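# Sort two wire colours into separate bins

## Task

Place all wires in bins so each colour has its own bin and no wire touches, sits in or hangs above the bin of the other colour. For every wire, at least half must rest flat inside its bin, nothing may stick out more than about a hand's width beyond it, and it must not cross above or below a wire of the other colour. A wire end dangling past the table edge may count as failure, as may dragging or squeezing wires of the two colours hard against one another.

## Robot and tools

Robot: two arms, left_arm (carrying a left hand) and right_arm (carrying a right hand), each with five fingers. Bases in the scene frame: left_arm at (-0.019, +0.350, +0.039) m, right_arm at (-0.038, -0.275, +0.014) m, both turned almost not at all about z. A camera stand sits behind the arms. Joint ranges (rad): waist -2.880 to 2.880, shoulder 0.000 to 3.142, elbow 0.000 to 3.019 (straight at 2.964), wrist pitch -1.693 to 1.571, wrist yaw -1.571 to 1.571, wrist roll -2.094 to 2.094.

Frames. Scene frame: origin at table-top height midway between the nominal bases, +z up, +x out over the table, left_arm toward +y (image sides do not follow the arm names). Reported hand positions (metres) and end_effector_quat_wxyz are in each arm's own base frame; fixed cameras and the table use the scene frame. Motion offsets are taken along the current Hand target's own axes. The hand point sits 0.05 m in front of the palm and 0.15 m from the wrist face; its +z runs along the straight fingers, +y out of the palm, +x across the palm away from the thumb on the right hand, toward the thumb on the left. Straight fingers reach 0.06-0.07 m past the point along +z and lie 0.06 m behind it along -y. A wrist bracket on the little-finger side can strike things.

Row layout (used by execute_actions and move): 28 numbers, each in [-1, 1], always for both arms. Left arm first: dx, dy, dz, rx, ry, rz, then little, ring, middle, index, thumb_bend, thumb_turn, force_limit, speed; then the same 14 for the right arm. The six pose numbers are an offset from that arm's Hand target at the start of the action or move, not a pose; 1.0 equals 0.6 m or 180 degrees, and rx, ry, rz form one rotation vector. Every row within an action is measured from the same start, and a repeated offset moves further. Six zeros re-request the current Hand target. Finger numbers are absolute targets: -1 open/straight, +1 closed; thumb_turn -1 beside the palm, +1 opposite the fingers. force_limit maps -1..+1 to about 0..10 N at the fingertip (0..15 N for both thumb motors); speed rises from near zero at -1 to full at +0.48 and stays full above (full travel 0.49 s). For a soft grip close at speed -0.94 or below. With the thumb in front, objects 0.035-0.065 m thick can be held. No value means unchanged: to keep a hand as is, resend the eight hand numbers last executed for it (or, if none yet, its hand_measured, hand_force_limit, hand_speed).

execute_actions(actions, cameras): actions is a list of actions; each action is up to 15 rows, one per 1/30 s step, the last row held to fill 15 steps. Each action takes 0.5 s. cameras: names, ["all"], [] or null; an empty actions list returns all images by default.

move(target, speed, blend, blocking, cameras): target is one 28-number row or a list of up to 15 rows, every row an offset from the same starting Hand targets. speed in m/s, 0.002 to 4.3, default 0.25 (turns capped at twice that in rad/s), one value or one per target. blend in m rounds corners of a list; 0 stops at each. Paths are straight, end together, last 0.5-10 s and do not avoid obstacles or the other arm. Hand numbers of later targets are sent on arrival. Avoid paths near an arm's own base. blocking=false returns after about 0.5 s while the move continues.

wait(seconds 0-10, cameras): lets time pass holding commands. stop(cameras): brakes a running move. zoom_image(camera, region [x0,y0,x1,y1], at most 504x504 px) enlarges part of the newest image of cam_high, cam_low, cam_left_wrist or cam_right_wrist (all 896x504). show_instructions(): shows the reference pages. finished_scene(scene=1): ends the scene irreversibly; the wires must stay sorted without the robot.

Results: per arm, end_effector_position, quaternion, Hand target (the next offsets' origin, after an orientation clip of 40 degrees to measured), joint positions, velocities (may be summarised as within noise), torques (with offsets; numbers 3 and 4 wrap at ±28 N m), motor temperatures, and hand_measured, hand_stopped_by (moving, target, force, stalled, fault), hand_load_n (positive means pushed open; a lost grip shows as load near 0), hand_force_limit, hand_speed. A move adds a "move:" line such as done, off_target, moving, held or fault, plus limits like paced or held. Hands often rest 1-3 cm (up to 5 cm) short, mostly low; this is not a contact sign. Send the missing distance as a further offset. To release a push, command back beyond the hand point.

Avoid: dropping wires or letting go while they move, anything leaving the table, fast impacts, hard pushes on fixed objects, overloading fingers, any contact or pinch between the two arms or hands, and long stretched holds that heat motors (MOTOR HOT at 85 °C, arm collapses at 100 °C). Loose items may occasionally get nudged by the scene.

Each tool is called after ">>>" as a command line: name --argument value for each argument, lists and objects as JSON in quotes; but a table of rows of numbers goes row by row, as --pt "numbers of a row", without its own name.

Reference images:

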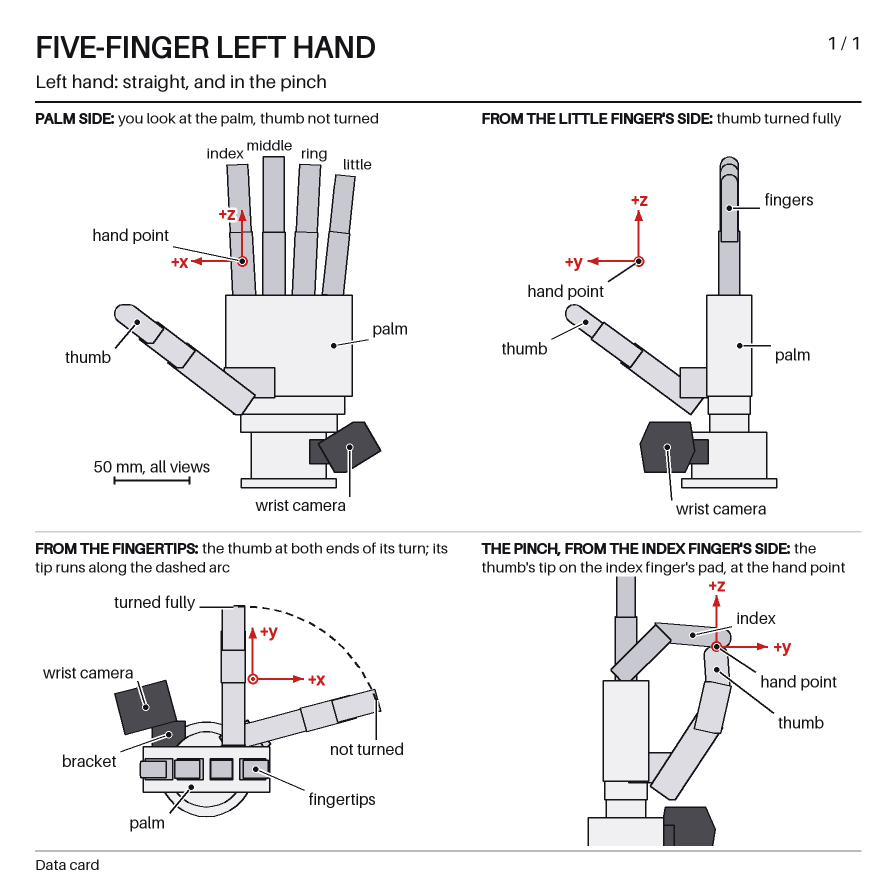

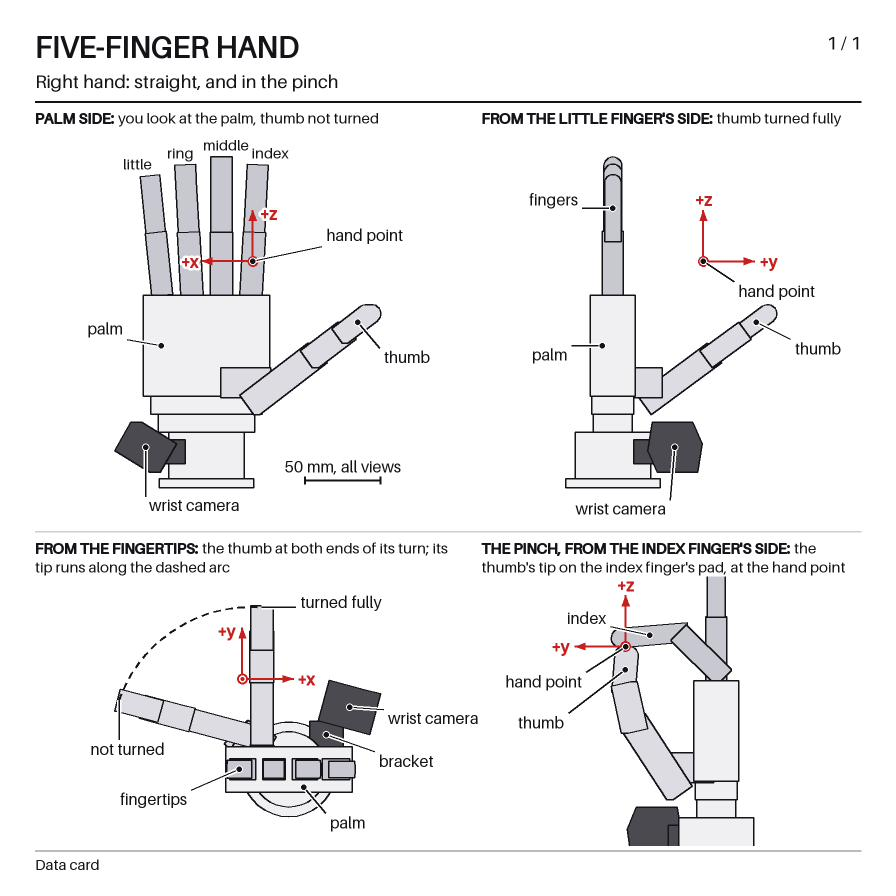

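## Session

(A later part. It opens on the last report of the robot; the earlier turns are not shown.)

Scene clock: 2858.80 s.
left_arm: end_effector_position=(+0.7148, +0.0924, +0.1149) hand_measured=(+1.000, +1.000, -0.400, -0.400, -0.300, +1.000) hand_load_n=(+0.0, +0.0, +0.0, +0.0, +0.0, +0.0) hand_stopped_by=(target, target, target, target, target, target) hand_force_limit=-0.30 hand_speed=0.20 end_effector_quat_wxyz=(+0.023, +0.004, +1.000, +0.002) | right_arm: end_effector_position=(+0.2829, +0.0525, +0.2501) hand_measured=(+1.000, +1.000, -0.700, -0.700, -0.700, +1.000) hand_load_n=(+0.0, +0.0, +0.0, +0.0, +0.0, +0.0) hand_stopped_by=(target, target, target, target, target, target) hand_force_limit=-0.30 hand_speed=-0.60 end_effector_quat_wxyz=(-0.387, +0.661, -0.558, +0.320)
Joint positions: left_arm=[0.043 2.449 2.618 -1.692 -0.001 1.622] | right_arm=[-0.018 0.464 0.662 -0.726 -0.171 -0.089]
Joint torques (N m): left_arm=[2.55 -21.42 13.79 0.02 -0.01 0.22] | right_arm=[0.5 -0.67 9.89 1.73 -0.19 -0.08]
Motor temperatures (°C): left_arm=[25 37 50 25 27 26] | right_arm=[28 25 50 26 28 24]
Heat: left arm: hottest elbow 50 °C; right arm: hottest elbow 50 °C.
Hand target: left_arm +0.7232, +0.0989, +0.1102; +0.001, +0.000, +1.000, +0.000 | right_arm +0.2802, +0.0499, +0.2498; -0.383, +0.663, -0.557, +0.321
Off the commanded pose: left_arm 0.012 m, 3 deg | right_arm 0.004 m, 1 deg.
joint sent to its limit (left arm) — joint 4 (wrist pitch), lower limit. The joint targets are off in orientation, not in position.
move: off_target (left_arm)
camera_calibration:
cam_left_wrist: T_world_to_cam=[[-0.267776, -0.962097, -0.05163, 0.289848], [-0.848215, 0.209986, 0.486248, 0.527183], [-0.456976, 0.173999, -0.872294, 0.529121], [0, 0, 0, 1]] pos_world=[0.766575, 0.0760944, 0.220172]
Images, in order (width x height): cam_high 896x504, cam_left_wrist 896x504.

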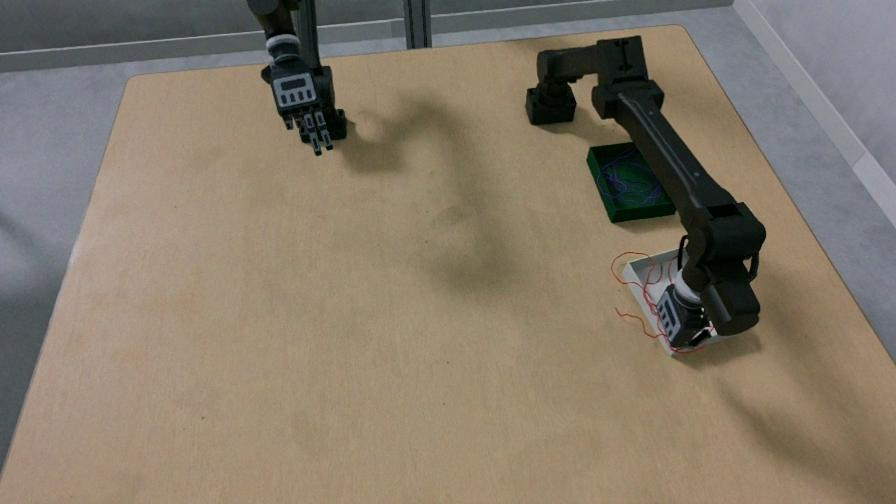

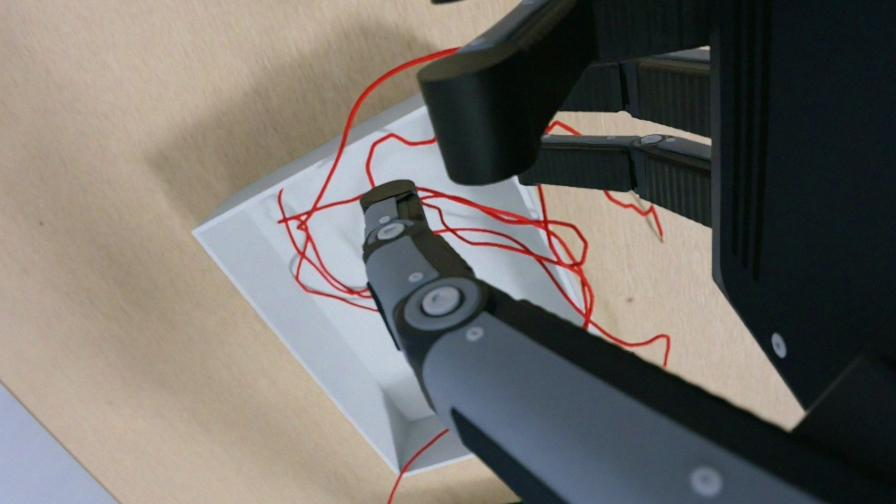

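>>> move --target '[0.0487, -0.0148, 0.0503, 0.1523, -0.1523, -0.483, 1, 1, -0.1, -0.1, -0.35, 1, -0.3, 0.2, 0, 0, 0, 0, 0, 0, 1, 1, -0.7, -0.7, -0.7, 1, -0.3, -0.6]' --speed 0.12 --cameras '["cam_left_wrist", "cam_high"]'

>>> zoom_image --camera "cam_left_wrist" --region '[300, 0, 660, 320]'

Scene clock: 2930.37 s.
left_arm: end_effector_position=(+0.6956, +0.0849, +0.0803) hand_measured=(+1.000, +1.000, -0.100, -0.100, -0.350, +1.000) hand_load_n=(+0.0, +0.0, +0.0, +0.0, -0.5, +0.0) hand_stopped_by=(target, target, target, target, target, target) hand_force_limit=-0.30 hand_speed=0.20 end_effector_quat_wxyz=(-0.210, +0.669, -0.681, +0.212) | right_arm: end_effector_position=(+0.2829, +0.0525, +0.2501) hand_measured=(+1.000, +1.000, -0.700, -0.700, -0.700, +1.000) hand_load_n=(+0.0, +0.0, +0.0, +0.0, +0.0, +0.5) hand_stopped_by=(target, target, target, target, target, target) hand_force_limit=-0.30 hand_speed=-0.60 end_effector_quat_wxyz=(-0.387, +0.661, -0.558, +0.320)
Joint positions: left_arm=[0.182 1.993 1.694 -0.675 0.112 0.166] | right_arm=[-0.018 0.464 0.662 -0.726 -0.171 -0.089]
Joint torques (N m): left_arm=[2.02 -19.84 9.01 1.88 0.11 -0.03] | right_arm=[0.5 -0.62 9.89 1.73 -0.19 -0.08]
Motor temperatures (°C): left_arm=[25 43 49 25 27 26] | right_arm=[28 25 50 26 28 24]
Heat: left arm: hottest elbow 49 °C; right arm: hottest elbow 50 °C.
Hand target: left_arm +0.6940, +0.0900, +0.0800; -0.213, +0.674, -0.675, +0.213 | right_arm +0.2802, +0.0499, +0.2498; -0.383, +0.663, -0.557, +0.321
Off the commanded pose: left_arm 0.005 m, 1 deg | right_arm 0.004 m, 1 deg.
move: done
camera_calibration:
cam_left_wrist: T_world_to_cam=[[0.808033, -0.278235, 0.519296, -0.576517], [-0.482519, -0.81829, 0.312373, 0.376195], [0.338021, -0.502978, -0.795459, -0.0102783], [0, 0, 0, 1]] pos_world=[0.65084, 0.142259, 0.173694]
Images, in order (width x height): cam_high 896x504, cam_left_wrist 896x504.

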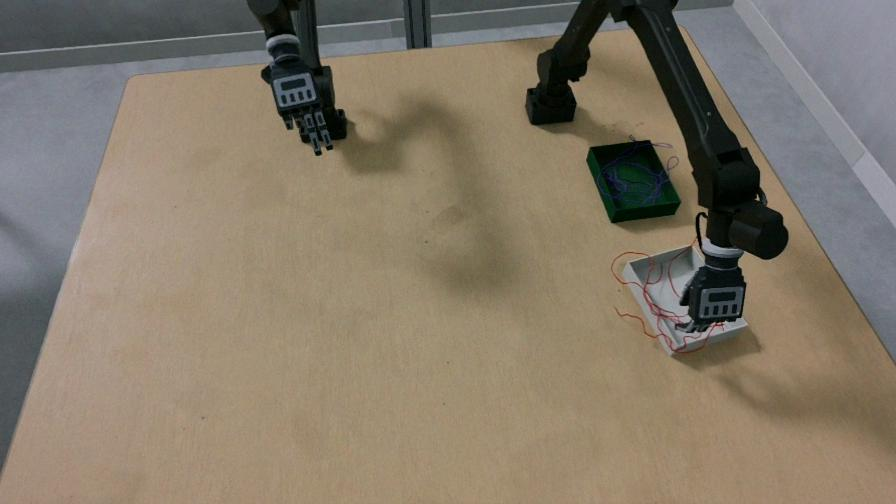

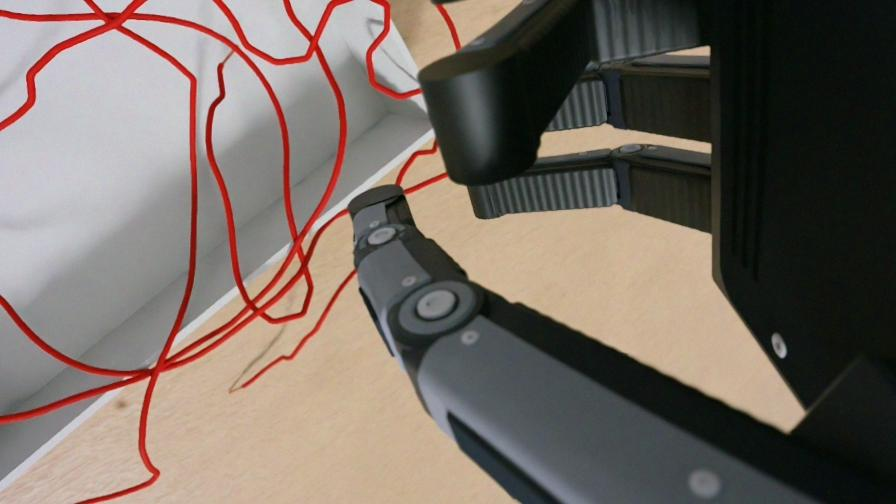

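Scaled by 1.400 from the camera's 896x504 image, which has a finer 1280x720 frame.

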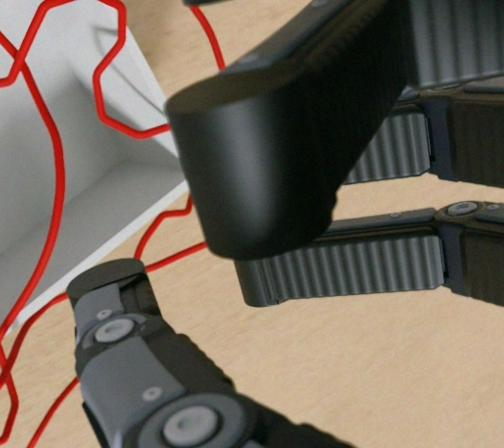

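>>> move --target '[-0.035, 0.0563, 0.095, 0, 0, 0, 1, 1, -0.1, -0.1, -0.35, 1, -0.3, 0.2, 0, 0, 0, 0, 0, 0, 1, 1, -0.7, -0.7, -0.7, 1, -0.3, -0.6]' --speed 0.07 --cameras '["cam_left_wrist", "cam_high"]'

>>> zoom_image --camera "cam_left_wrist" --region '[300, 0, 660, 320]'

Scene clock: 2993.70 s.
left_arm: end_effector_position=(+0.7025, +0.1056, +0.0372) hand_measured=(+1.000, +1.000, -0.100, -0.100, -0.350, +1.000) hand_load_n=(+0.0, +0.0, -0.5, +0.0, +0.0, +0.0) hand_stopped_by=(target, target, target, target, target, target) hand_force_limit=-0.30 hand_speed=0.20 end_effector_quat_wxyz=(-0.221, +0.672, -0.672, +0.221) | right_arm: end_effector_position=(+0.2829, +0.0525, +0.2501) hand_measured=(+1.000, +1.000, -0.700, -0.700, -0.700, +1.000) hand_load_n=(+0.0, +0.0, +0.0, +0.0, +0.0, +0.0) hand_stopped_by=(target, target, target, target, target, target) hand_force_limit=-0.30 hand_speed=-0.60 end_effector_quat_wxyz=(-0.387, +0.661, -0.558, +0.320)
Joint positions: left_arm=[0.212 2.043 1.646 -0.549 0.125 0.172] | right_arm=[-0.018 0.464 0.662 -0.726 -0.171 -0.089]
Joint torques (N m): left_arm=[2.32 -17.32 9.26 1.99 0.24 0.18] | right_arm=[0.5 -0.67 9.89 1.72 -0.19 -0.08]
Heat: left arm: hottest elbow 48 °C; right arm: hottest elbow 50 °C.
Hand target: left_arm +0.6991, +0.1108, +0.0140; -0.213, +0.674, -0.675, +0.213 | right_arm +0.2802, +0.0499, +0.2498; -0.383, +0.663, -0.557, +0.321
Off the commanded pose: left_arm 0.024 m, 1 deg | right_arm 0.004 m, 1 deg.
move: off_target (left_arm)
camera_calibration:
cam_left_wrist: T_world_to_cam=[[0.797146, -0.26247, 0.543754, -0.548804], [-0.476819, -0.826133, 0.300244, 0.407151], [0.370408, -0.498611, -0.7837, -0.0600624], [0, 0, 0, 1]] pos_world=[0.653862, 0.162369, 0.129098]
Images, in order (width x height): cam_high 896x504, cam_left_wrist 896x504.

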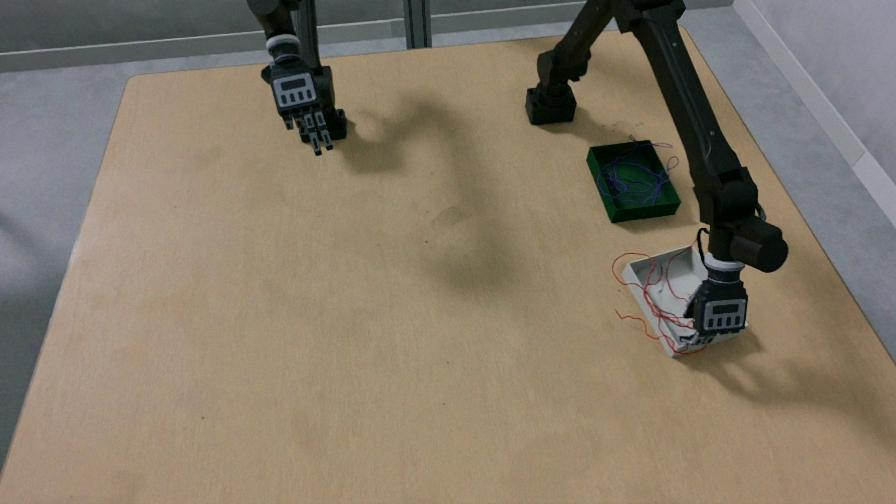

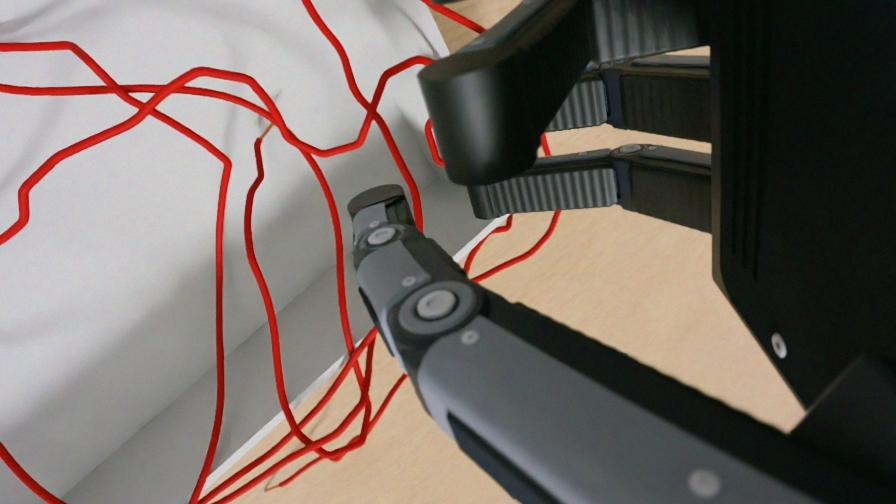

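Scaled by 1.400 from the camera's 896x504 image, which has a finer 1280x720 frame.

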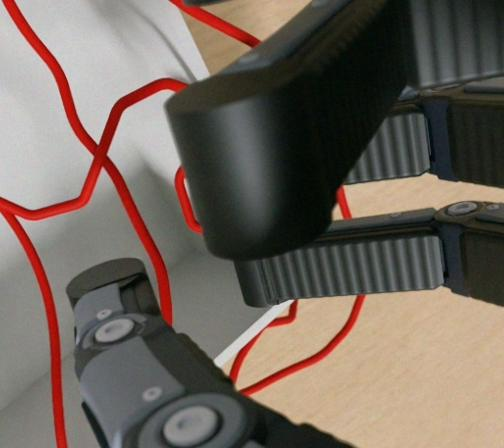

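>>> move --pt "0 -0.0535 -0.0765 0 0 0 1 1 -0.1 -0.1 -0.35 1 -0.3 0.2 0 0 0 0 0 0 1 1 -0.7 -0.7 -0.7 1 -0.3 -0.6" --pt "0.0397 -0.1005 -0.0538 0 0 0 1 1 -0.35 -0.35 -0.35 1 -0.3 0.2 0 0 0 0 0 0 1 1 -0.7 -0.7 -0.7 1 -0.3 -0.6" --pt "0.0397 -0.0365 0.0377 0 0 0 1 1 -0.35 -0.35 -0.35 1 -0.3 0.2 0 0 0 0 0 0 1 1 -0.7 -0.7 -0.7 1 -0.3 -0.6" --speed 0.08 --cameras '["cam_left_wrist", "cam_high"]'

>>> zoom_image --camera "cam_left_wrist" --region '[300, 0, 660, 320]'

Scene clock: 3044.20 s.
left_arm: end_effector_position=(+0.7322, +0.0892, +0.0300) hand_measured=(+1.000, +1.000, -0.350, -0.350, -0.350, +1.000) hand_load_n=(+0.0, +0.0, +0.0, +0.0, +0.0, +0.0) hand_stopped_by=(target, target, target, target, target, target) hand_force_limit=-0.30 hand_speed=0.20 end_effector_quat_wxyz=(-0.222, +0.669, -0.675, +0.219) | right_arm: end_effector_position=(+0.2829, +0.0525, +0.2501) hand_measured=(+1.000, +1.000, -0.700, -0.700, -0.700, +1.000) hand_load_n=(+0.0, +0.0, +0.0, +0.0, +0.0, +0.0) hand_stopped_by=(target, target, target, target, target, target) hand_force_limit=-0.30 hand_speed=-0.60 end_effector_quat_wxyz=(-0.387, +0.661, -0.558, +0.320)
Joint positions: left_arm=[0.178 2.116 1.75 -0.577 0.104 0.154] | right_arm=[-0.018 0.464 0.662 -0.726 -0.171 -0.089]
Joint torques (N m): left_arm=[1.67 -18.37 9.18 1.95 0.09 -0.02] | right_arm=[0.5 -0.62 9.89 1.73 -0.19 -0.08]
Heat: left arm: hottest elbow 45 °C; right arm: hottest elbow 50 °C.
Hand target: left_arm +0.7300, +0.0870, +0.0080; -0.213, +0.674, -0.675, +0.213 | right_arm +0.2802, +0.0499, +0.2498; -0.383, +0.663, -0.557, +0.321
Off the commanded pose: left_arm 0.022 m, 1 deg | right_arm 0.004 m, 1 deg.
move: off_target (left_arm); target 2's new numbers were sent with left_arm's hand 0.018 m and 1 deg from that target
camera_calibration:
cam_left_wrist: T_world_to_cam=[[0.795847, -0.272097, 0.540917, -0.570938], [-0.482446, -0.82478, 0.294931, 0.414086], [0.365887, -0.495683, -0.787671, -0.0817615], [0, 0, 0, 1]] pos_world=[0.684069, 0.145651, 0.122302]
Images, in order (width x height): cam_high 896x504, cam_left_wrist 896x504.

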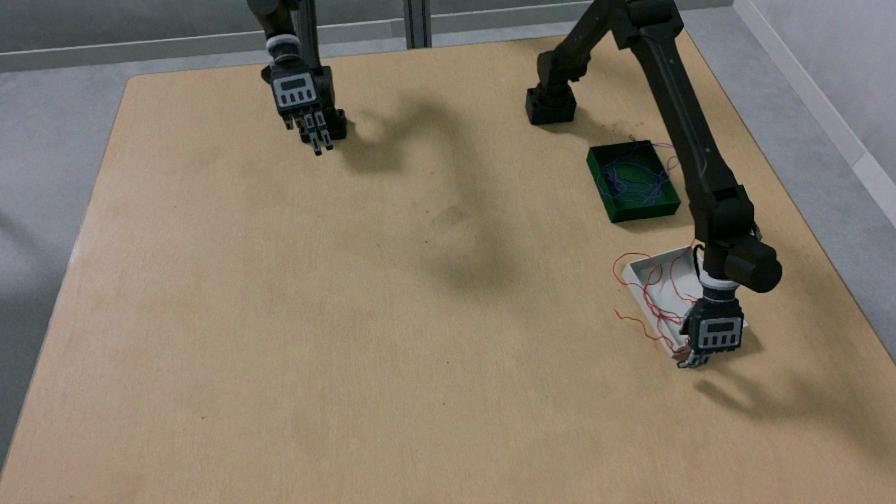

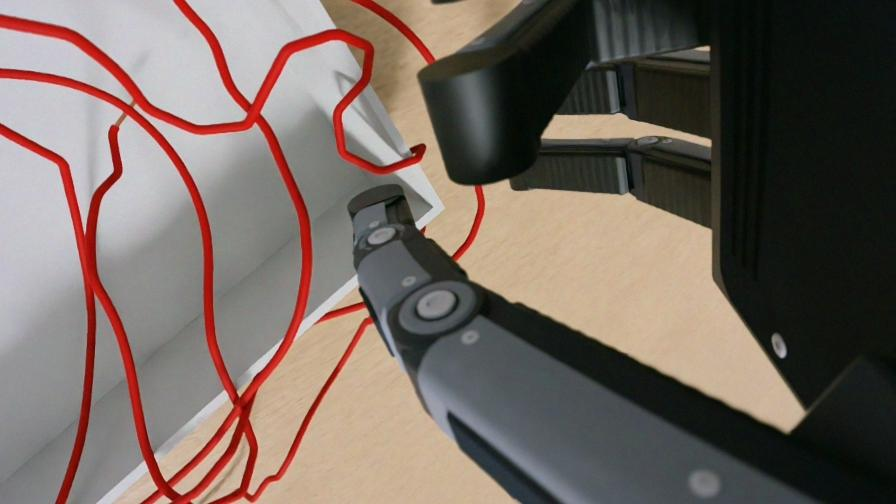

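Scaled by 1.400 from the camera's 896x504 image, which has a finer 1280x720 frame.

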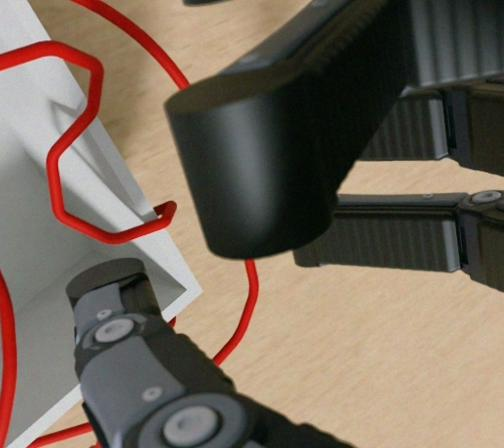

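>>> move --pt "0 -0.0736 -0.1051 0 0 0 1 1 -0.35 -0.35 -0.35 1 -0.3 0.2 0 0 0 0 0 0 1 1 -0.7 -0.7 -0.7 1 -0.3 -0.6" --pt "-0.0633 -0.0607 -0.1448 -0.1523 -0.1523 -0.483 1 1 -0.2 -0.2 -0.35 1 -0.3 0.2 0 0 0 0 0 0 1 1 -0.7 -0.7 -0.7 1 -0.3 -0.6" --speed 0.12 --cameras '["cam_left_wrist", "cam_high"]'

>>> zoom_image --camera "cam_left_wrist" --region '[280, 0, 680, 360]'

Scene clock: 3121.13 s.
left_arm: end_effector_position=(+0.6990, +0.1170, +0.1018) hand_measured=(+1.000, +1.000, -0.200, -0.200, -0.350, +1.000) hand_load_n=(+0.0, +0.0, +0.0, +0.0, +0.0, +0.0) hand_stopped_by=(target, target, target, target, target, target) hand_force_limit=-0.30 hand_speed=0.20 end_effector_quat_wxyz=(+0.000, +1.000, -0.008, -0.004) | right_arm: end_effector_position=(+0.2829, +0.0525, +0.2501) hand_measured=(+1.000, +1.000, -0.700, -0.700, -0.700, +1.000) hand_load_n=(+0.0, +0.0, -0.5, +0.0, +0.0, +0.0) hand_stopped_by=(target, target, target, target, target, target) hand_force_limit=-0.30 hand_speed=-0.60 end_effector_quat_wxyz=(-0.387, +0.661, -0.558, +0.320)
Joint positions: left_arm=[0.26 2.251 2.22 -1.548 -0.001 -1.294] | right_arm=[-0.018 0.464 0.662 -0.726 -0.171 -0.089]
Joint torques (N m): left_arm=[2.37 -19.02 13.81 -0.03 0.23 -0.03] | right_arm=[0.5 -0.67 9.91 1.73 -0.19 -0.08]
Heat: left arm: hottest elbow 47 °C; right arm: hottest elbow 49 °C.
Hand target: left_arm +0.7099, +0.1250, +0.0999; +0.000, +1.000, +0.000, +0.000 | right_arm +0.2802, +0.0499, +0.2498; -0.383, +0.663, -0.557, +0.321
Off the commanded pose: left_arm 0.014 m, 1 deg | right_arm 0.004 m, 1 deg.
move: off_target (left_arm); target 2's new numbers were sent with left_arm's hand 0.014 m and 1 deg from that target
camera_calibration:
cam_left_wrist: T_world_to_cam=[[0.278527, 0.959641, -0.038871, -0.299252], [0.826874, -0.219011, 0.51799, -0.608935], [0.488572, -0.176416, -0.854503, -0.115662], [0, 0, 0, 1]] pos_world=[0.643371, 0.133406, 0.204956]
Images, in order (width x height): cam_high 896x504, cam_left_wrist 896x504.

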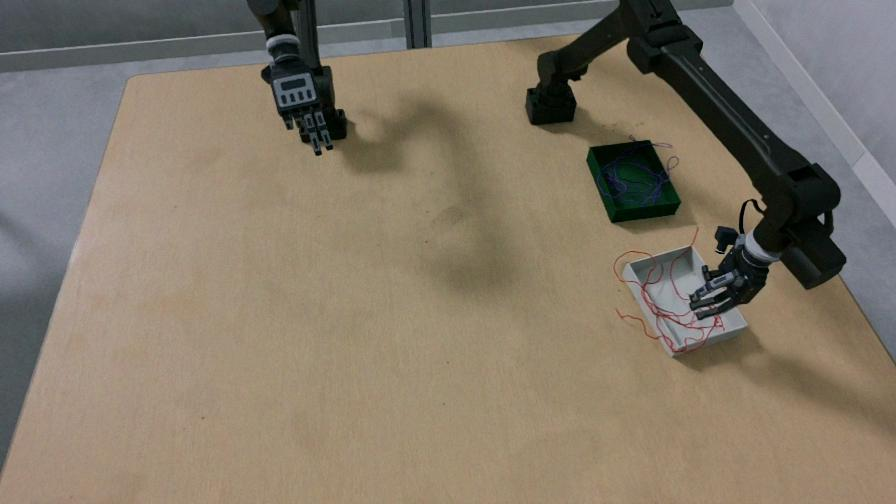

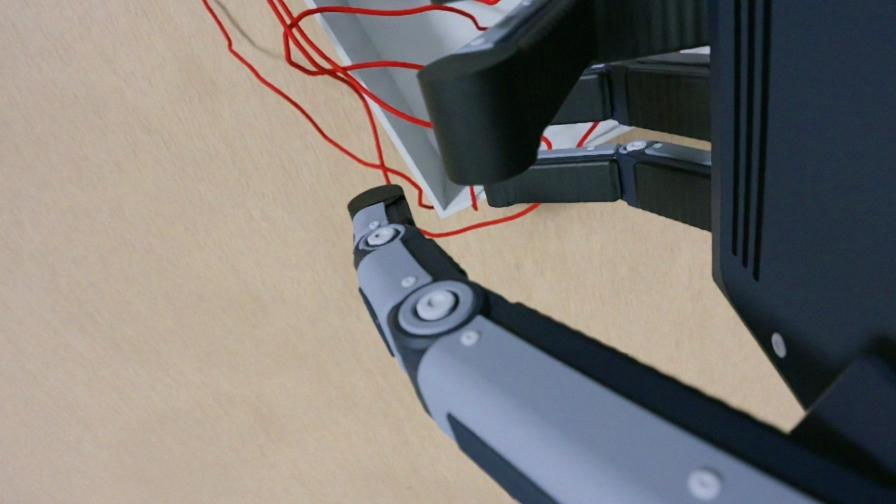

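Scaled by 1.260 from the camera's 896x504 image, which has a finer 1280x720 frame.

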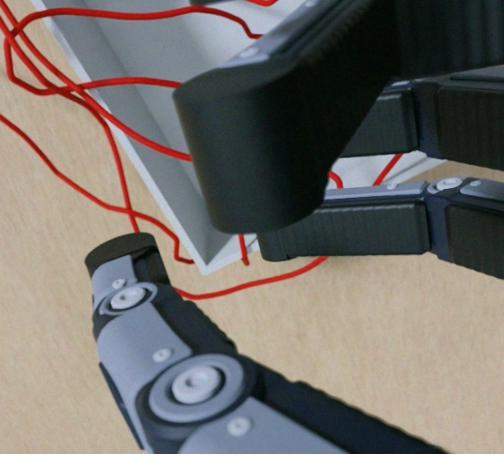

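>>> move --target '[0.0202, 0.0183, 0.1417, 0, 0, 0, 1, 1, -0.2, -0.2, -0.35, 1, -0.3, 0.2, 0, 0, 0, 0, 0, 0, 1, 1, -0.7, -0.7, -0.7, 1, -0.3, -0.6]' --speed 0.07 --cameras '["cam_left_wrist"]'

>>> zoom_image --camera "cam_left_wrist" --region '[300, 0, 660, 320]'

Scene clock: 3144.83 s.
left_arm: end_effector_position=(+0.7251, +0.1206, +0.0507) hand_measured=(+1.000, +1.000, -0.200, -0.200, -0.350, +1.000) hand_load_n=(+0.0, +0.0, +0.0, -1.0, -0.5, +0.0) hand_stopped_by=(target, target, target, target, target, target) hand_force_limit=-0.30 hand_speed=0.20 end_effector_quat_wxyz=(-0.006, +1.000, -0.001, +0.023) | right_arm: end_effector_position=(+0.2829, +0.0525, +0.2501) hand_measured=(+1.000, +1.000, -0.700, -0.700, -0.700, +1.000) hand_load_n=(+0.0, +0.0, +0.0, +0.0, +0.0, +0.0) hand_stopped_by=(target, target, target, target, target, target) hand_force_limit=-0.30 hand_speed=-0.60 end_effector_quat_wxyz=(-0.387, +0.661, -0.558, +0.320)
Joint positions: left_arm=[0.256 2.306 2.181 -1.399 0.001 -1.312] | right_arm=[-0.018 0.464 0.662 -0.726 -0.171 -0.089]
Joint torques (N m): left_arm=[1.08 -18.96 8.2 0.79 0.18 -0.05] | right_arm=[0.5 -0.67 9.89 1.72 -0.19 -0.08]
Motor temperatures (°C): left_arm=[25 38 48 25 27 26] | right_arm=[28 25 49 26 27 24]
Heat: left arm: hottest elbow 48 °C; right arm: hottest elbow 49 °C.
Hand target: left_arm +0.7221, +0.1140, +0.0149; +0.000, +1.000, +0.000, +0.000 | right_arm +0.2802, +0.0499, +0.2498; -0.383, +0.663, -0.557, +0.321
Off the commanded pose: left_arm 0.037 m, 3 deg | right_arm 0.004 m, 1 deg.
move: off_target (left_arm)
camera_calibration:
cam_left_wrist: T_world_to_cam=[[0.266341, 0.963792, -0.01294, -0.305019], [0.801044, -0.213859, 0.559101, -0.587202], [0.536089, -0.159277, -0.828999, -0.209187], [0, 0, 0, 1]] pos_world=[0.663757, 0.135077, 0.150943]
Images, in order (width x height): cam_left_wrist 896x504.

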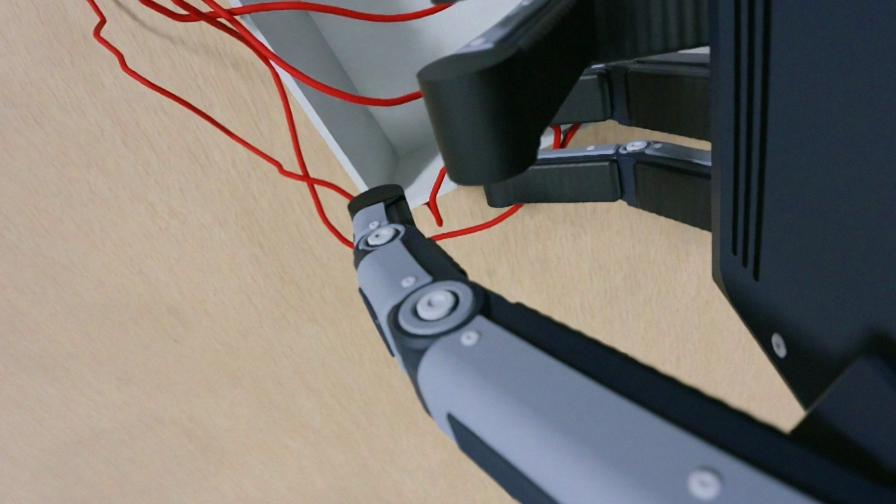

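Scaled by 1.400 from the camera's 896x504 image, which has a finer 1280x720 frame.

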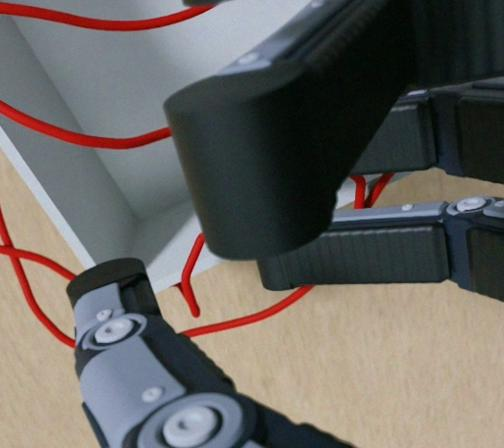

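>>> move --pt "-0.0117 -0.01 -0.0917 0 0 0 1 1 -0.2 -0.2 -0.35 1 -0.3 0.2 0 0 0 0 0 0 1 1 -0.7 -0.7 -0.7 1 -0.3 -0.6" --pt "-0.0267 -0.0267 -0.075 0 0 0 1 1 -0.2 -0.2 -0.35 1 -0.3 0.2 0 0 0 0 0 0 1 1 -0.7 -0.7 -0.7 1 -0.3 -0.6" --pt "-0.0267 -0.0267 0.0115 0 0 0 1 1 -0.2 -0.2 -0.35 1 -0.3 0.2 0 0 0 0 0 0 1 1 -0.7 -0.7 -0.7 1 -0.3 -0.6" --speed 0.07 --cameras '["cam_left_wrist", "cam_high"]'

>>> zoom_image --camera "cam_left_wrist" --region '[300, 0, 660, 320]'

Scene clock: 3168.53 s.
left_arm: end_effector_position=(+0.7101, +0.1256, +0.0311) hand_measured=(+1.000, +1.000, -0.200, -0.200, -0.350, +1.000) hand_load_n=(+0.0, +0.0, +0.0, +0.0, +0.0, +0.0) hand_stopped_by=(target, target, target, target, target, target) hand_force_limit=-0.30 hand_speed=0.20 end_effector_quat_wxyz=(-0.003, +1.000, -0.001, +0.012) | right_arm: end_effector_position=(+0.2829, +0.0525, +0.2501) hand_measured=(+1.000, +1.000, -0.700, -0.700, -0.700, +1.000) hand_load_n=(+0.0, +0.0, +0.0, +0.0, +0.0, +0.0) hand_stopped_by=(target, target, target, target, target, target) hand_force_limit=-0.30 hand_speed=-0.60 end_effector_quat_wxyz=(-0.387, +0.661, -0.558, +0.320)
Joint positions: left_arm=[0.268 2.29 2.101 -1.356 0.001 -1.301] | right_arm=[-0.018 0.464 0.662 -0.726 -0.171 -0.089]
Joint torques (N m): left_arm=[2.37 -19.66 8.51 0.85 0.17 0.18] | right_arm=[0.56 -0.62 9.89 1.72 -0.19 -0.08]
Heat: left arm: hottest elbow 46 °C; right arm: hottest elbow 49 °C.
Hand target: left_arm +0.7061, +0.1300, +0.0082; +0.000, +1.000, -0.001, +0.001 | right_arm +0.2802, +0.0499, +0.2498; -0.383, +0.663, -0.557, +0.321
Off the commanded pose: left_arm 0.024 m, 1 deg | right_arm 0.004 m, 1 deg.
move: off_target (left_arm)
camera_calibration:
cam_left_wrist: T_world_to_cam=[[0.265249, 0.963901, -0.0232055, -0.30496], [0.812403, -0.210468, 0.543787, -0.571214], [0.519273, -0.163091, -0.838902, -0.203831], [0, 0, 0, 1]] pos_world=[0.650791, 0.140486, 0.132548]
Images, in order (width x height): cam_high 896x504, cam_left_wrist 896x504.

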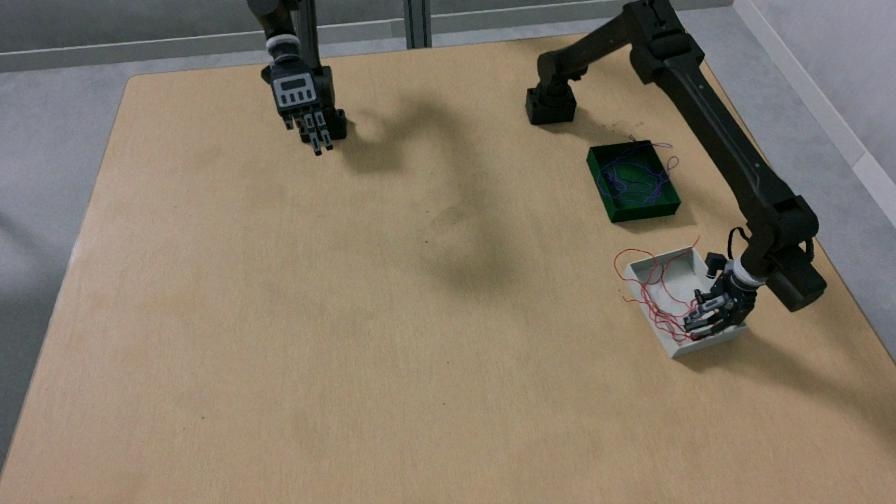

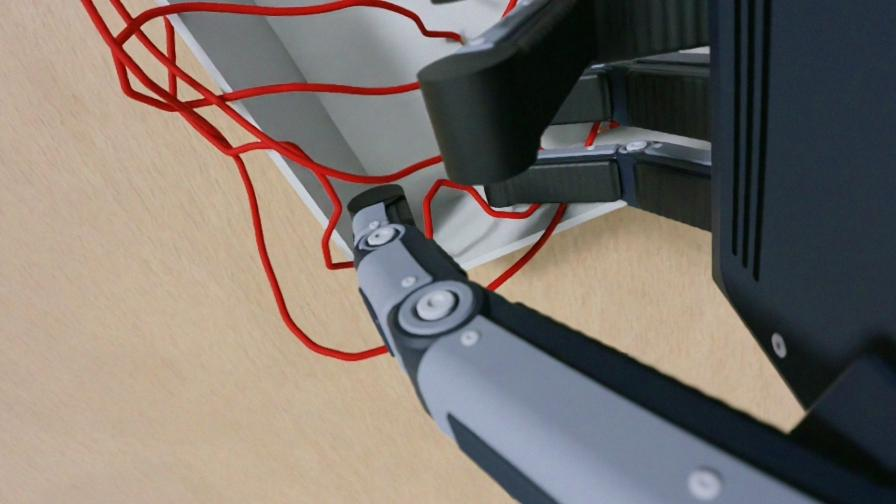

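Scaled by 1.400 from the camera's 896x504 image, which has a finer 1280x720 frame.

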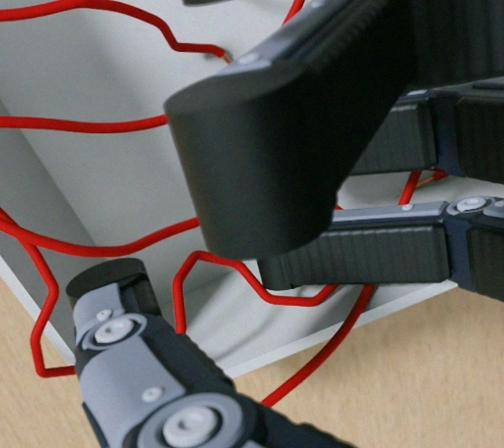

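>>> zoom_image --camera "cam_high" --region '[590, 220, 770, 380]'

>>> zoom_image --camera "cam_left_wrist" --region '[60, 0, 460, 380]'

Scaled by 2.800 from the camera's 896x504 image, which has a finer 1280x720 frame.

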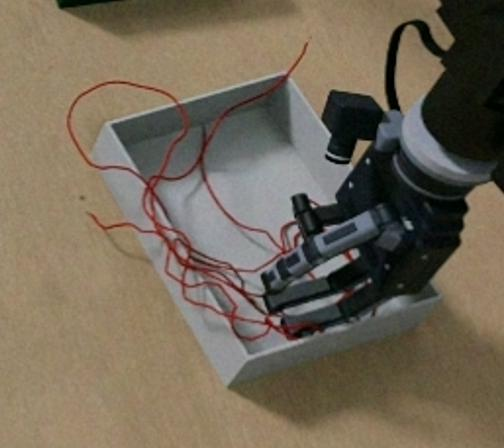

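Scaled by 1.260 from the camera's 896x504 image, which has a finer 1280x720 frame.

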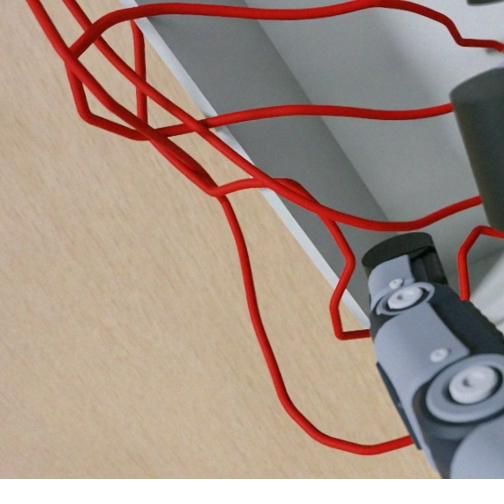

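>>> move --pt "0 0 -0.2 0 0 0 1 1 -0.2 -0.2 -0.45 1 -0.3 0.2 0 0 0 0 0 0 1 1 -0.7 -0.7 -0.7 1 -0.3 -0.6" --pt "0.1833 -0.2 -0.42 0 0 0.4556 -1 -1 -1 -1 -1 -1 -0.3 0.2 0 0 0 0 0 0 1 1 -0.7 -0.7 -0.7 1 -0.3 -0.6" --speed '[0.08, 0.2]' --cameras '["cam_left_wrist", "cam_high", "cam_low"]'

>>> zoom_image --camera "cam_left_wrist" --region '[200, 0, 704, 400]'

>>> zoom_image --camera "cam_high" --region '[590, 200, 770, 380]'

Scene clock: 3188.40 s.
left_arm: end_effector_position=(+0.8061, +0.2522, +0.2295) hand_measured=(-1.000, -1.000, -1.000, -1.000, -1.000, -1.000) hand_load_n=(+0.0, +0.0, +0.0, +0.0, +0.0, +0.0) hand_stopped_by=(target, target, target, target, target, target) hand_force_limit=-0.30 hand_speed=0.20 end_effector_quat_wxyz=(-0.303, +0.731, -0.578, +0.201) | right_arm: end_effector_position=(+0.2829, +0.0525, +0.2501) hand_measured=(+1.000, +1.000, -0.700, -0.700, -0.700, +1.000) hand_load_n=(+0.0, +0.0, -0.5, +0.0, +0.0, +0.0) hand_stopped_by=(target, target, target, target, target, target) hand_force_limit=-0.30 hand_speed=-0.60 end_effector_quat_wxyz=(-0.387, +0.661, -0.558, +0.320)
Joint positions: left_arm=[0.336 2.464 2.879 -1.242 0.013 0.098] | right_arm=[-0.018 0.464 0.662 -0.726 -0.171 -0.089]
Joint torques (N m): left_arm=[1.55 -24.53 14.02 2.21 0.04 0.21] | right_arm=[0.5 -0.62 9.89 1.72 -0.19 -0.08]
Heat: left arm: hottest elbow 46 °C; right arm: hottest elbow 49 °C.
Hand target: left_arm +0.8160, +0.2500, +0.2602; -0.022, +0.756, -0.654, +0.014 | right_arm +0.2802, +0.0499, +0.2498; -0.383, +0.663, -0.557, +0.321
Off the commanded pose: left_arm 0.032 m, 43 deg; orientation clipped | right_arm 0.004 m, 1 deg.
elbow stopped short (left arm): the move would have taken joint 3 (elbow) straighter than the controller allows.
move: off_target (left_arm); target 2's new numbers were sent with left_arm's hand 0.032 m and 43 deg from that target; limits=paced
camera_calibration:
cam_left_wrist: T_world_to_cam=[[0.785759, -0.102986, 0.609899, -0.74364], [-0.278238, -0.939497, 0.199823, 0.411584], [0.55242, -0.32671, -0.766872, -0.068551], [0, 0, 0, 1]] pos_world=[0.736708, 0.287701, 0.318731]
Images, in order (width x height): cam_high 896x504, cam_low 896x504, cam_left_wrist 896x504.

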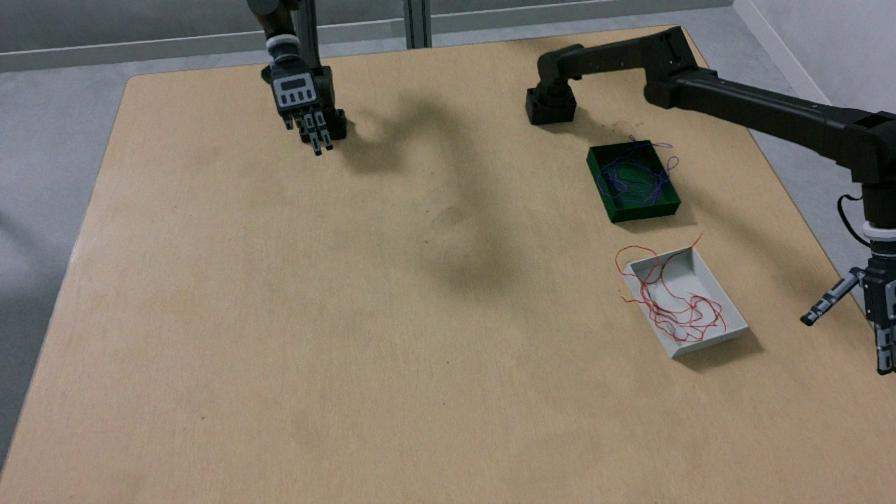

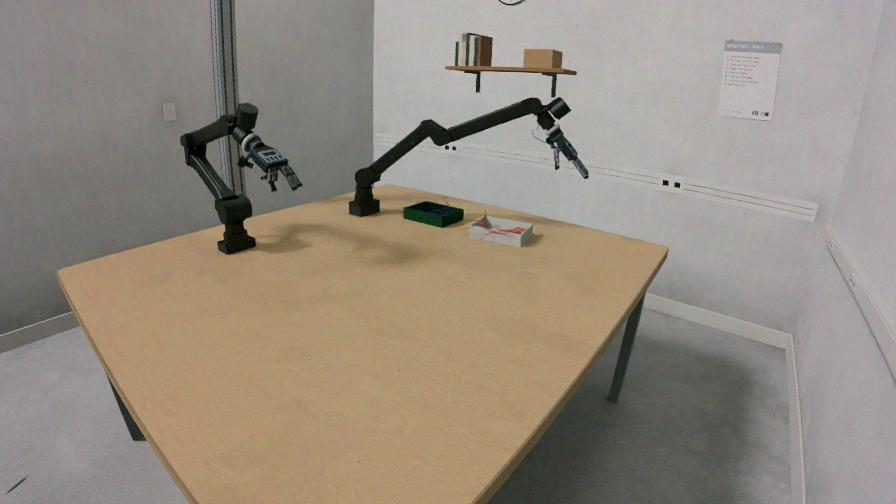

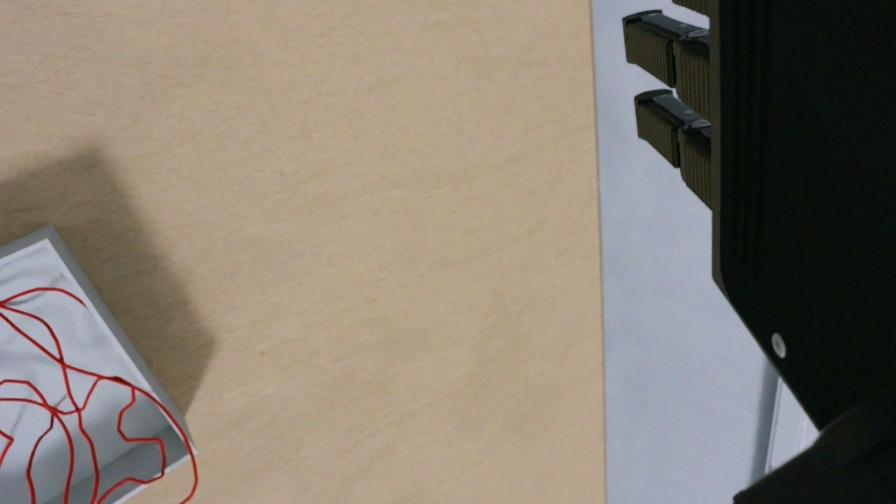

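Scaled by 1.000.

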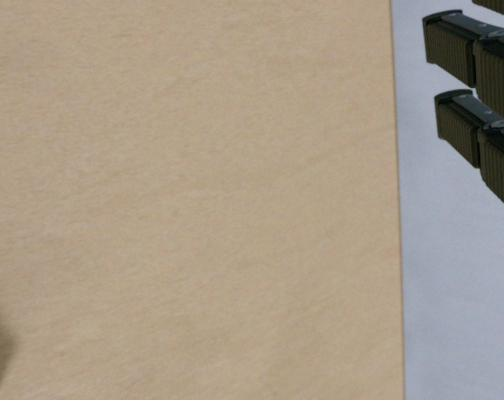

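Scaled by 2.800 from the camera's 896x504 image, which has a finer 1280x720 frame.

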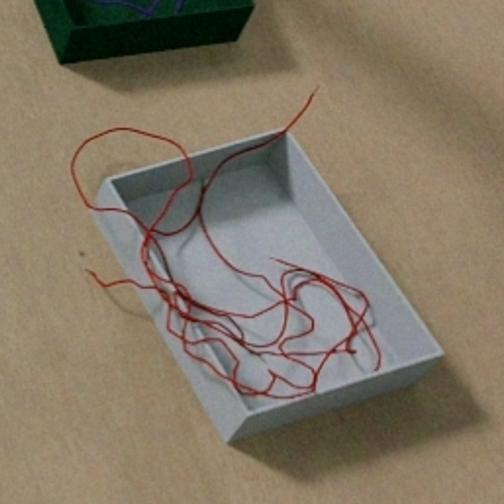

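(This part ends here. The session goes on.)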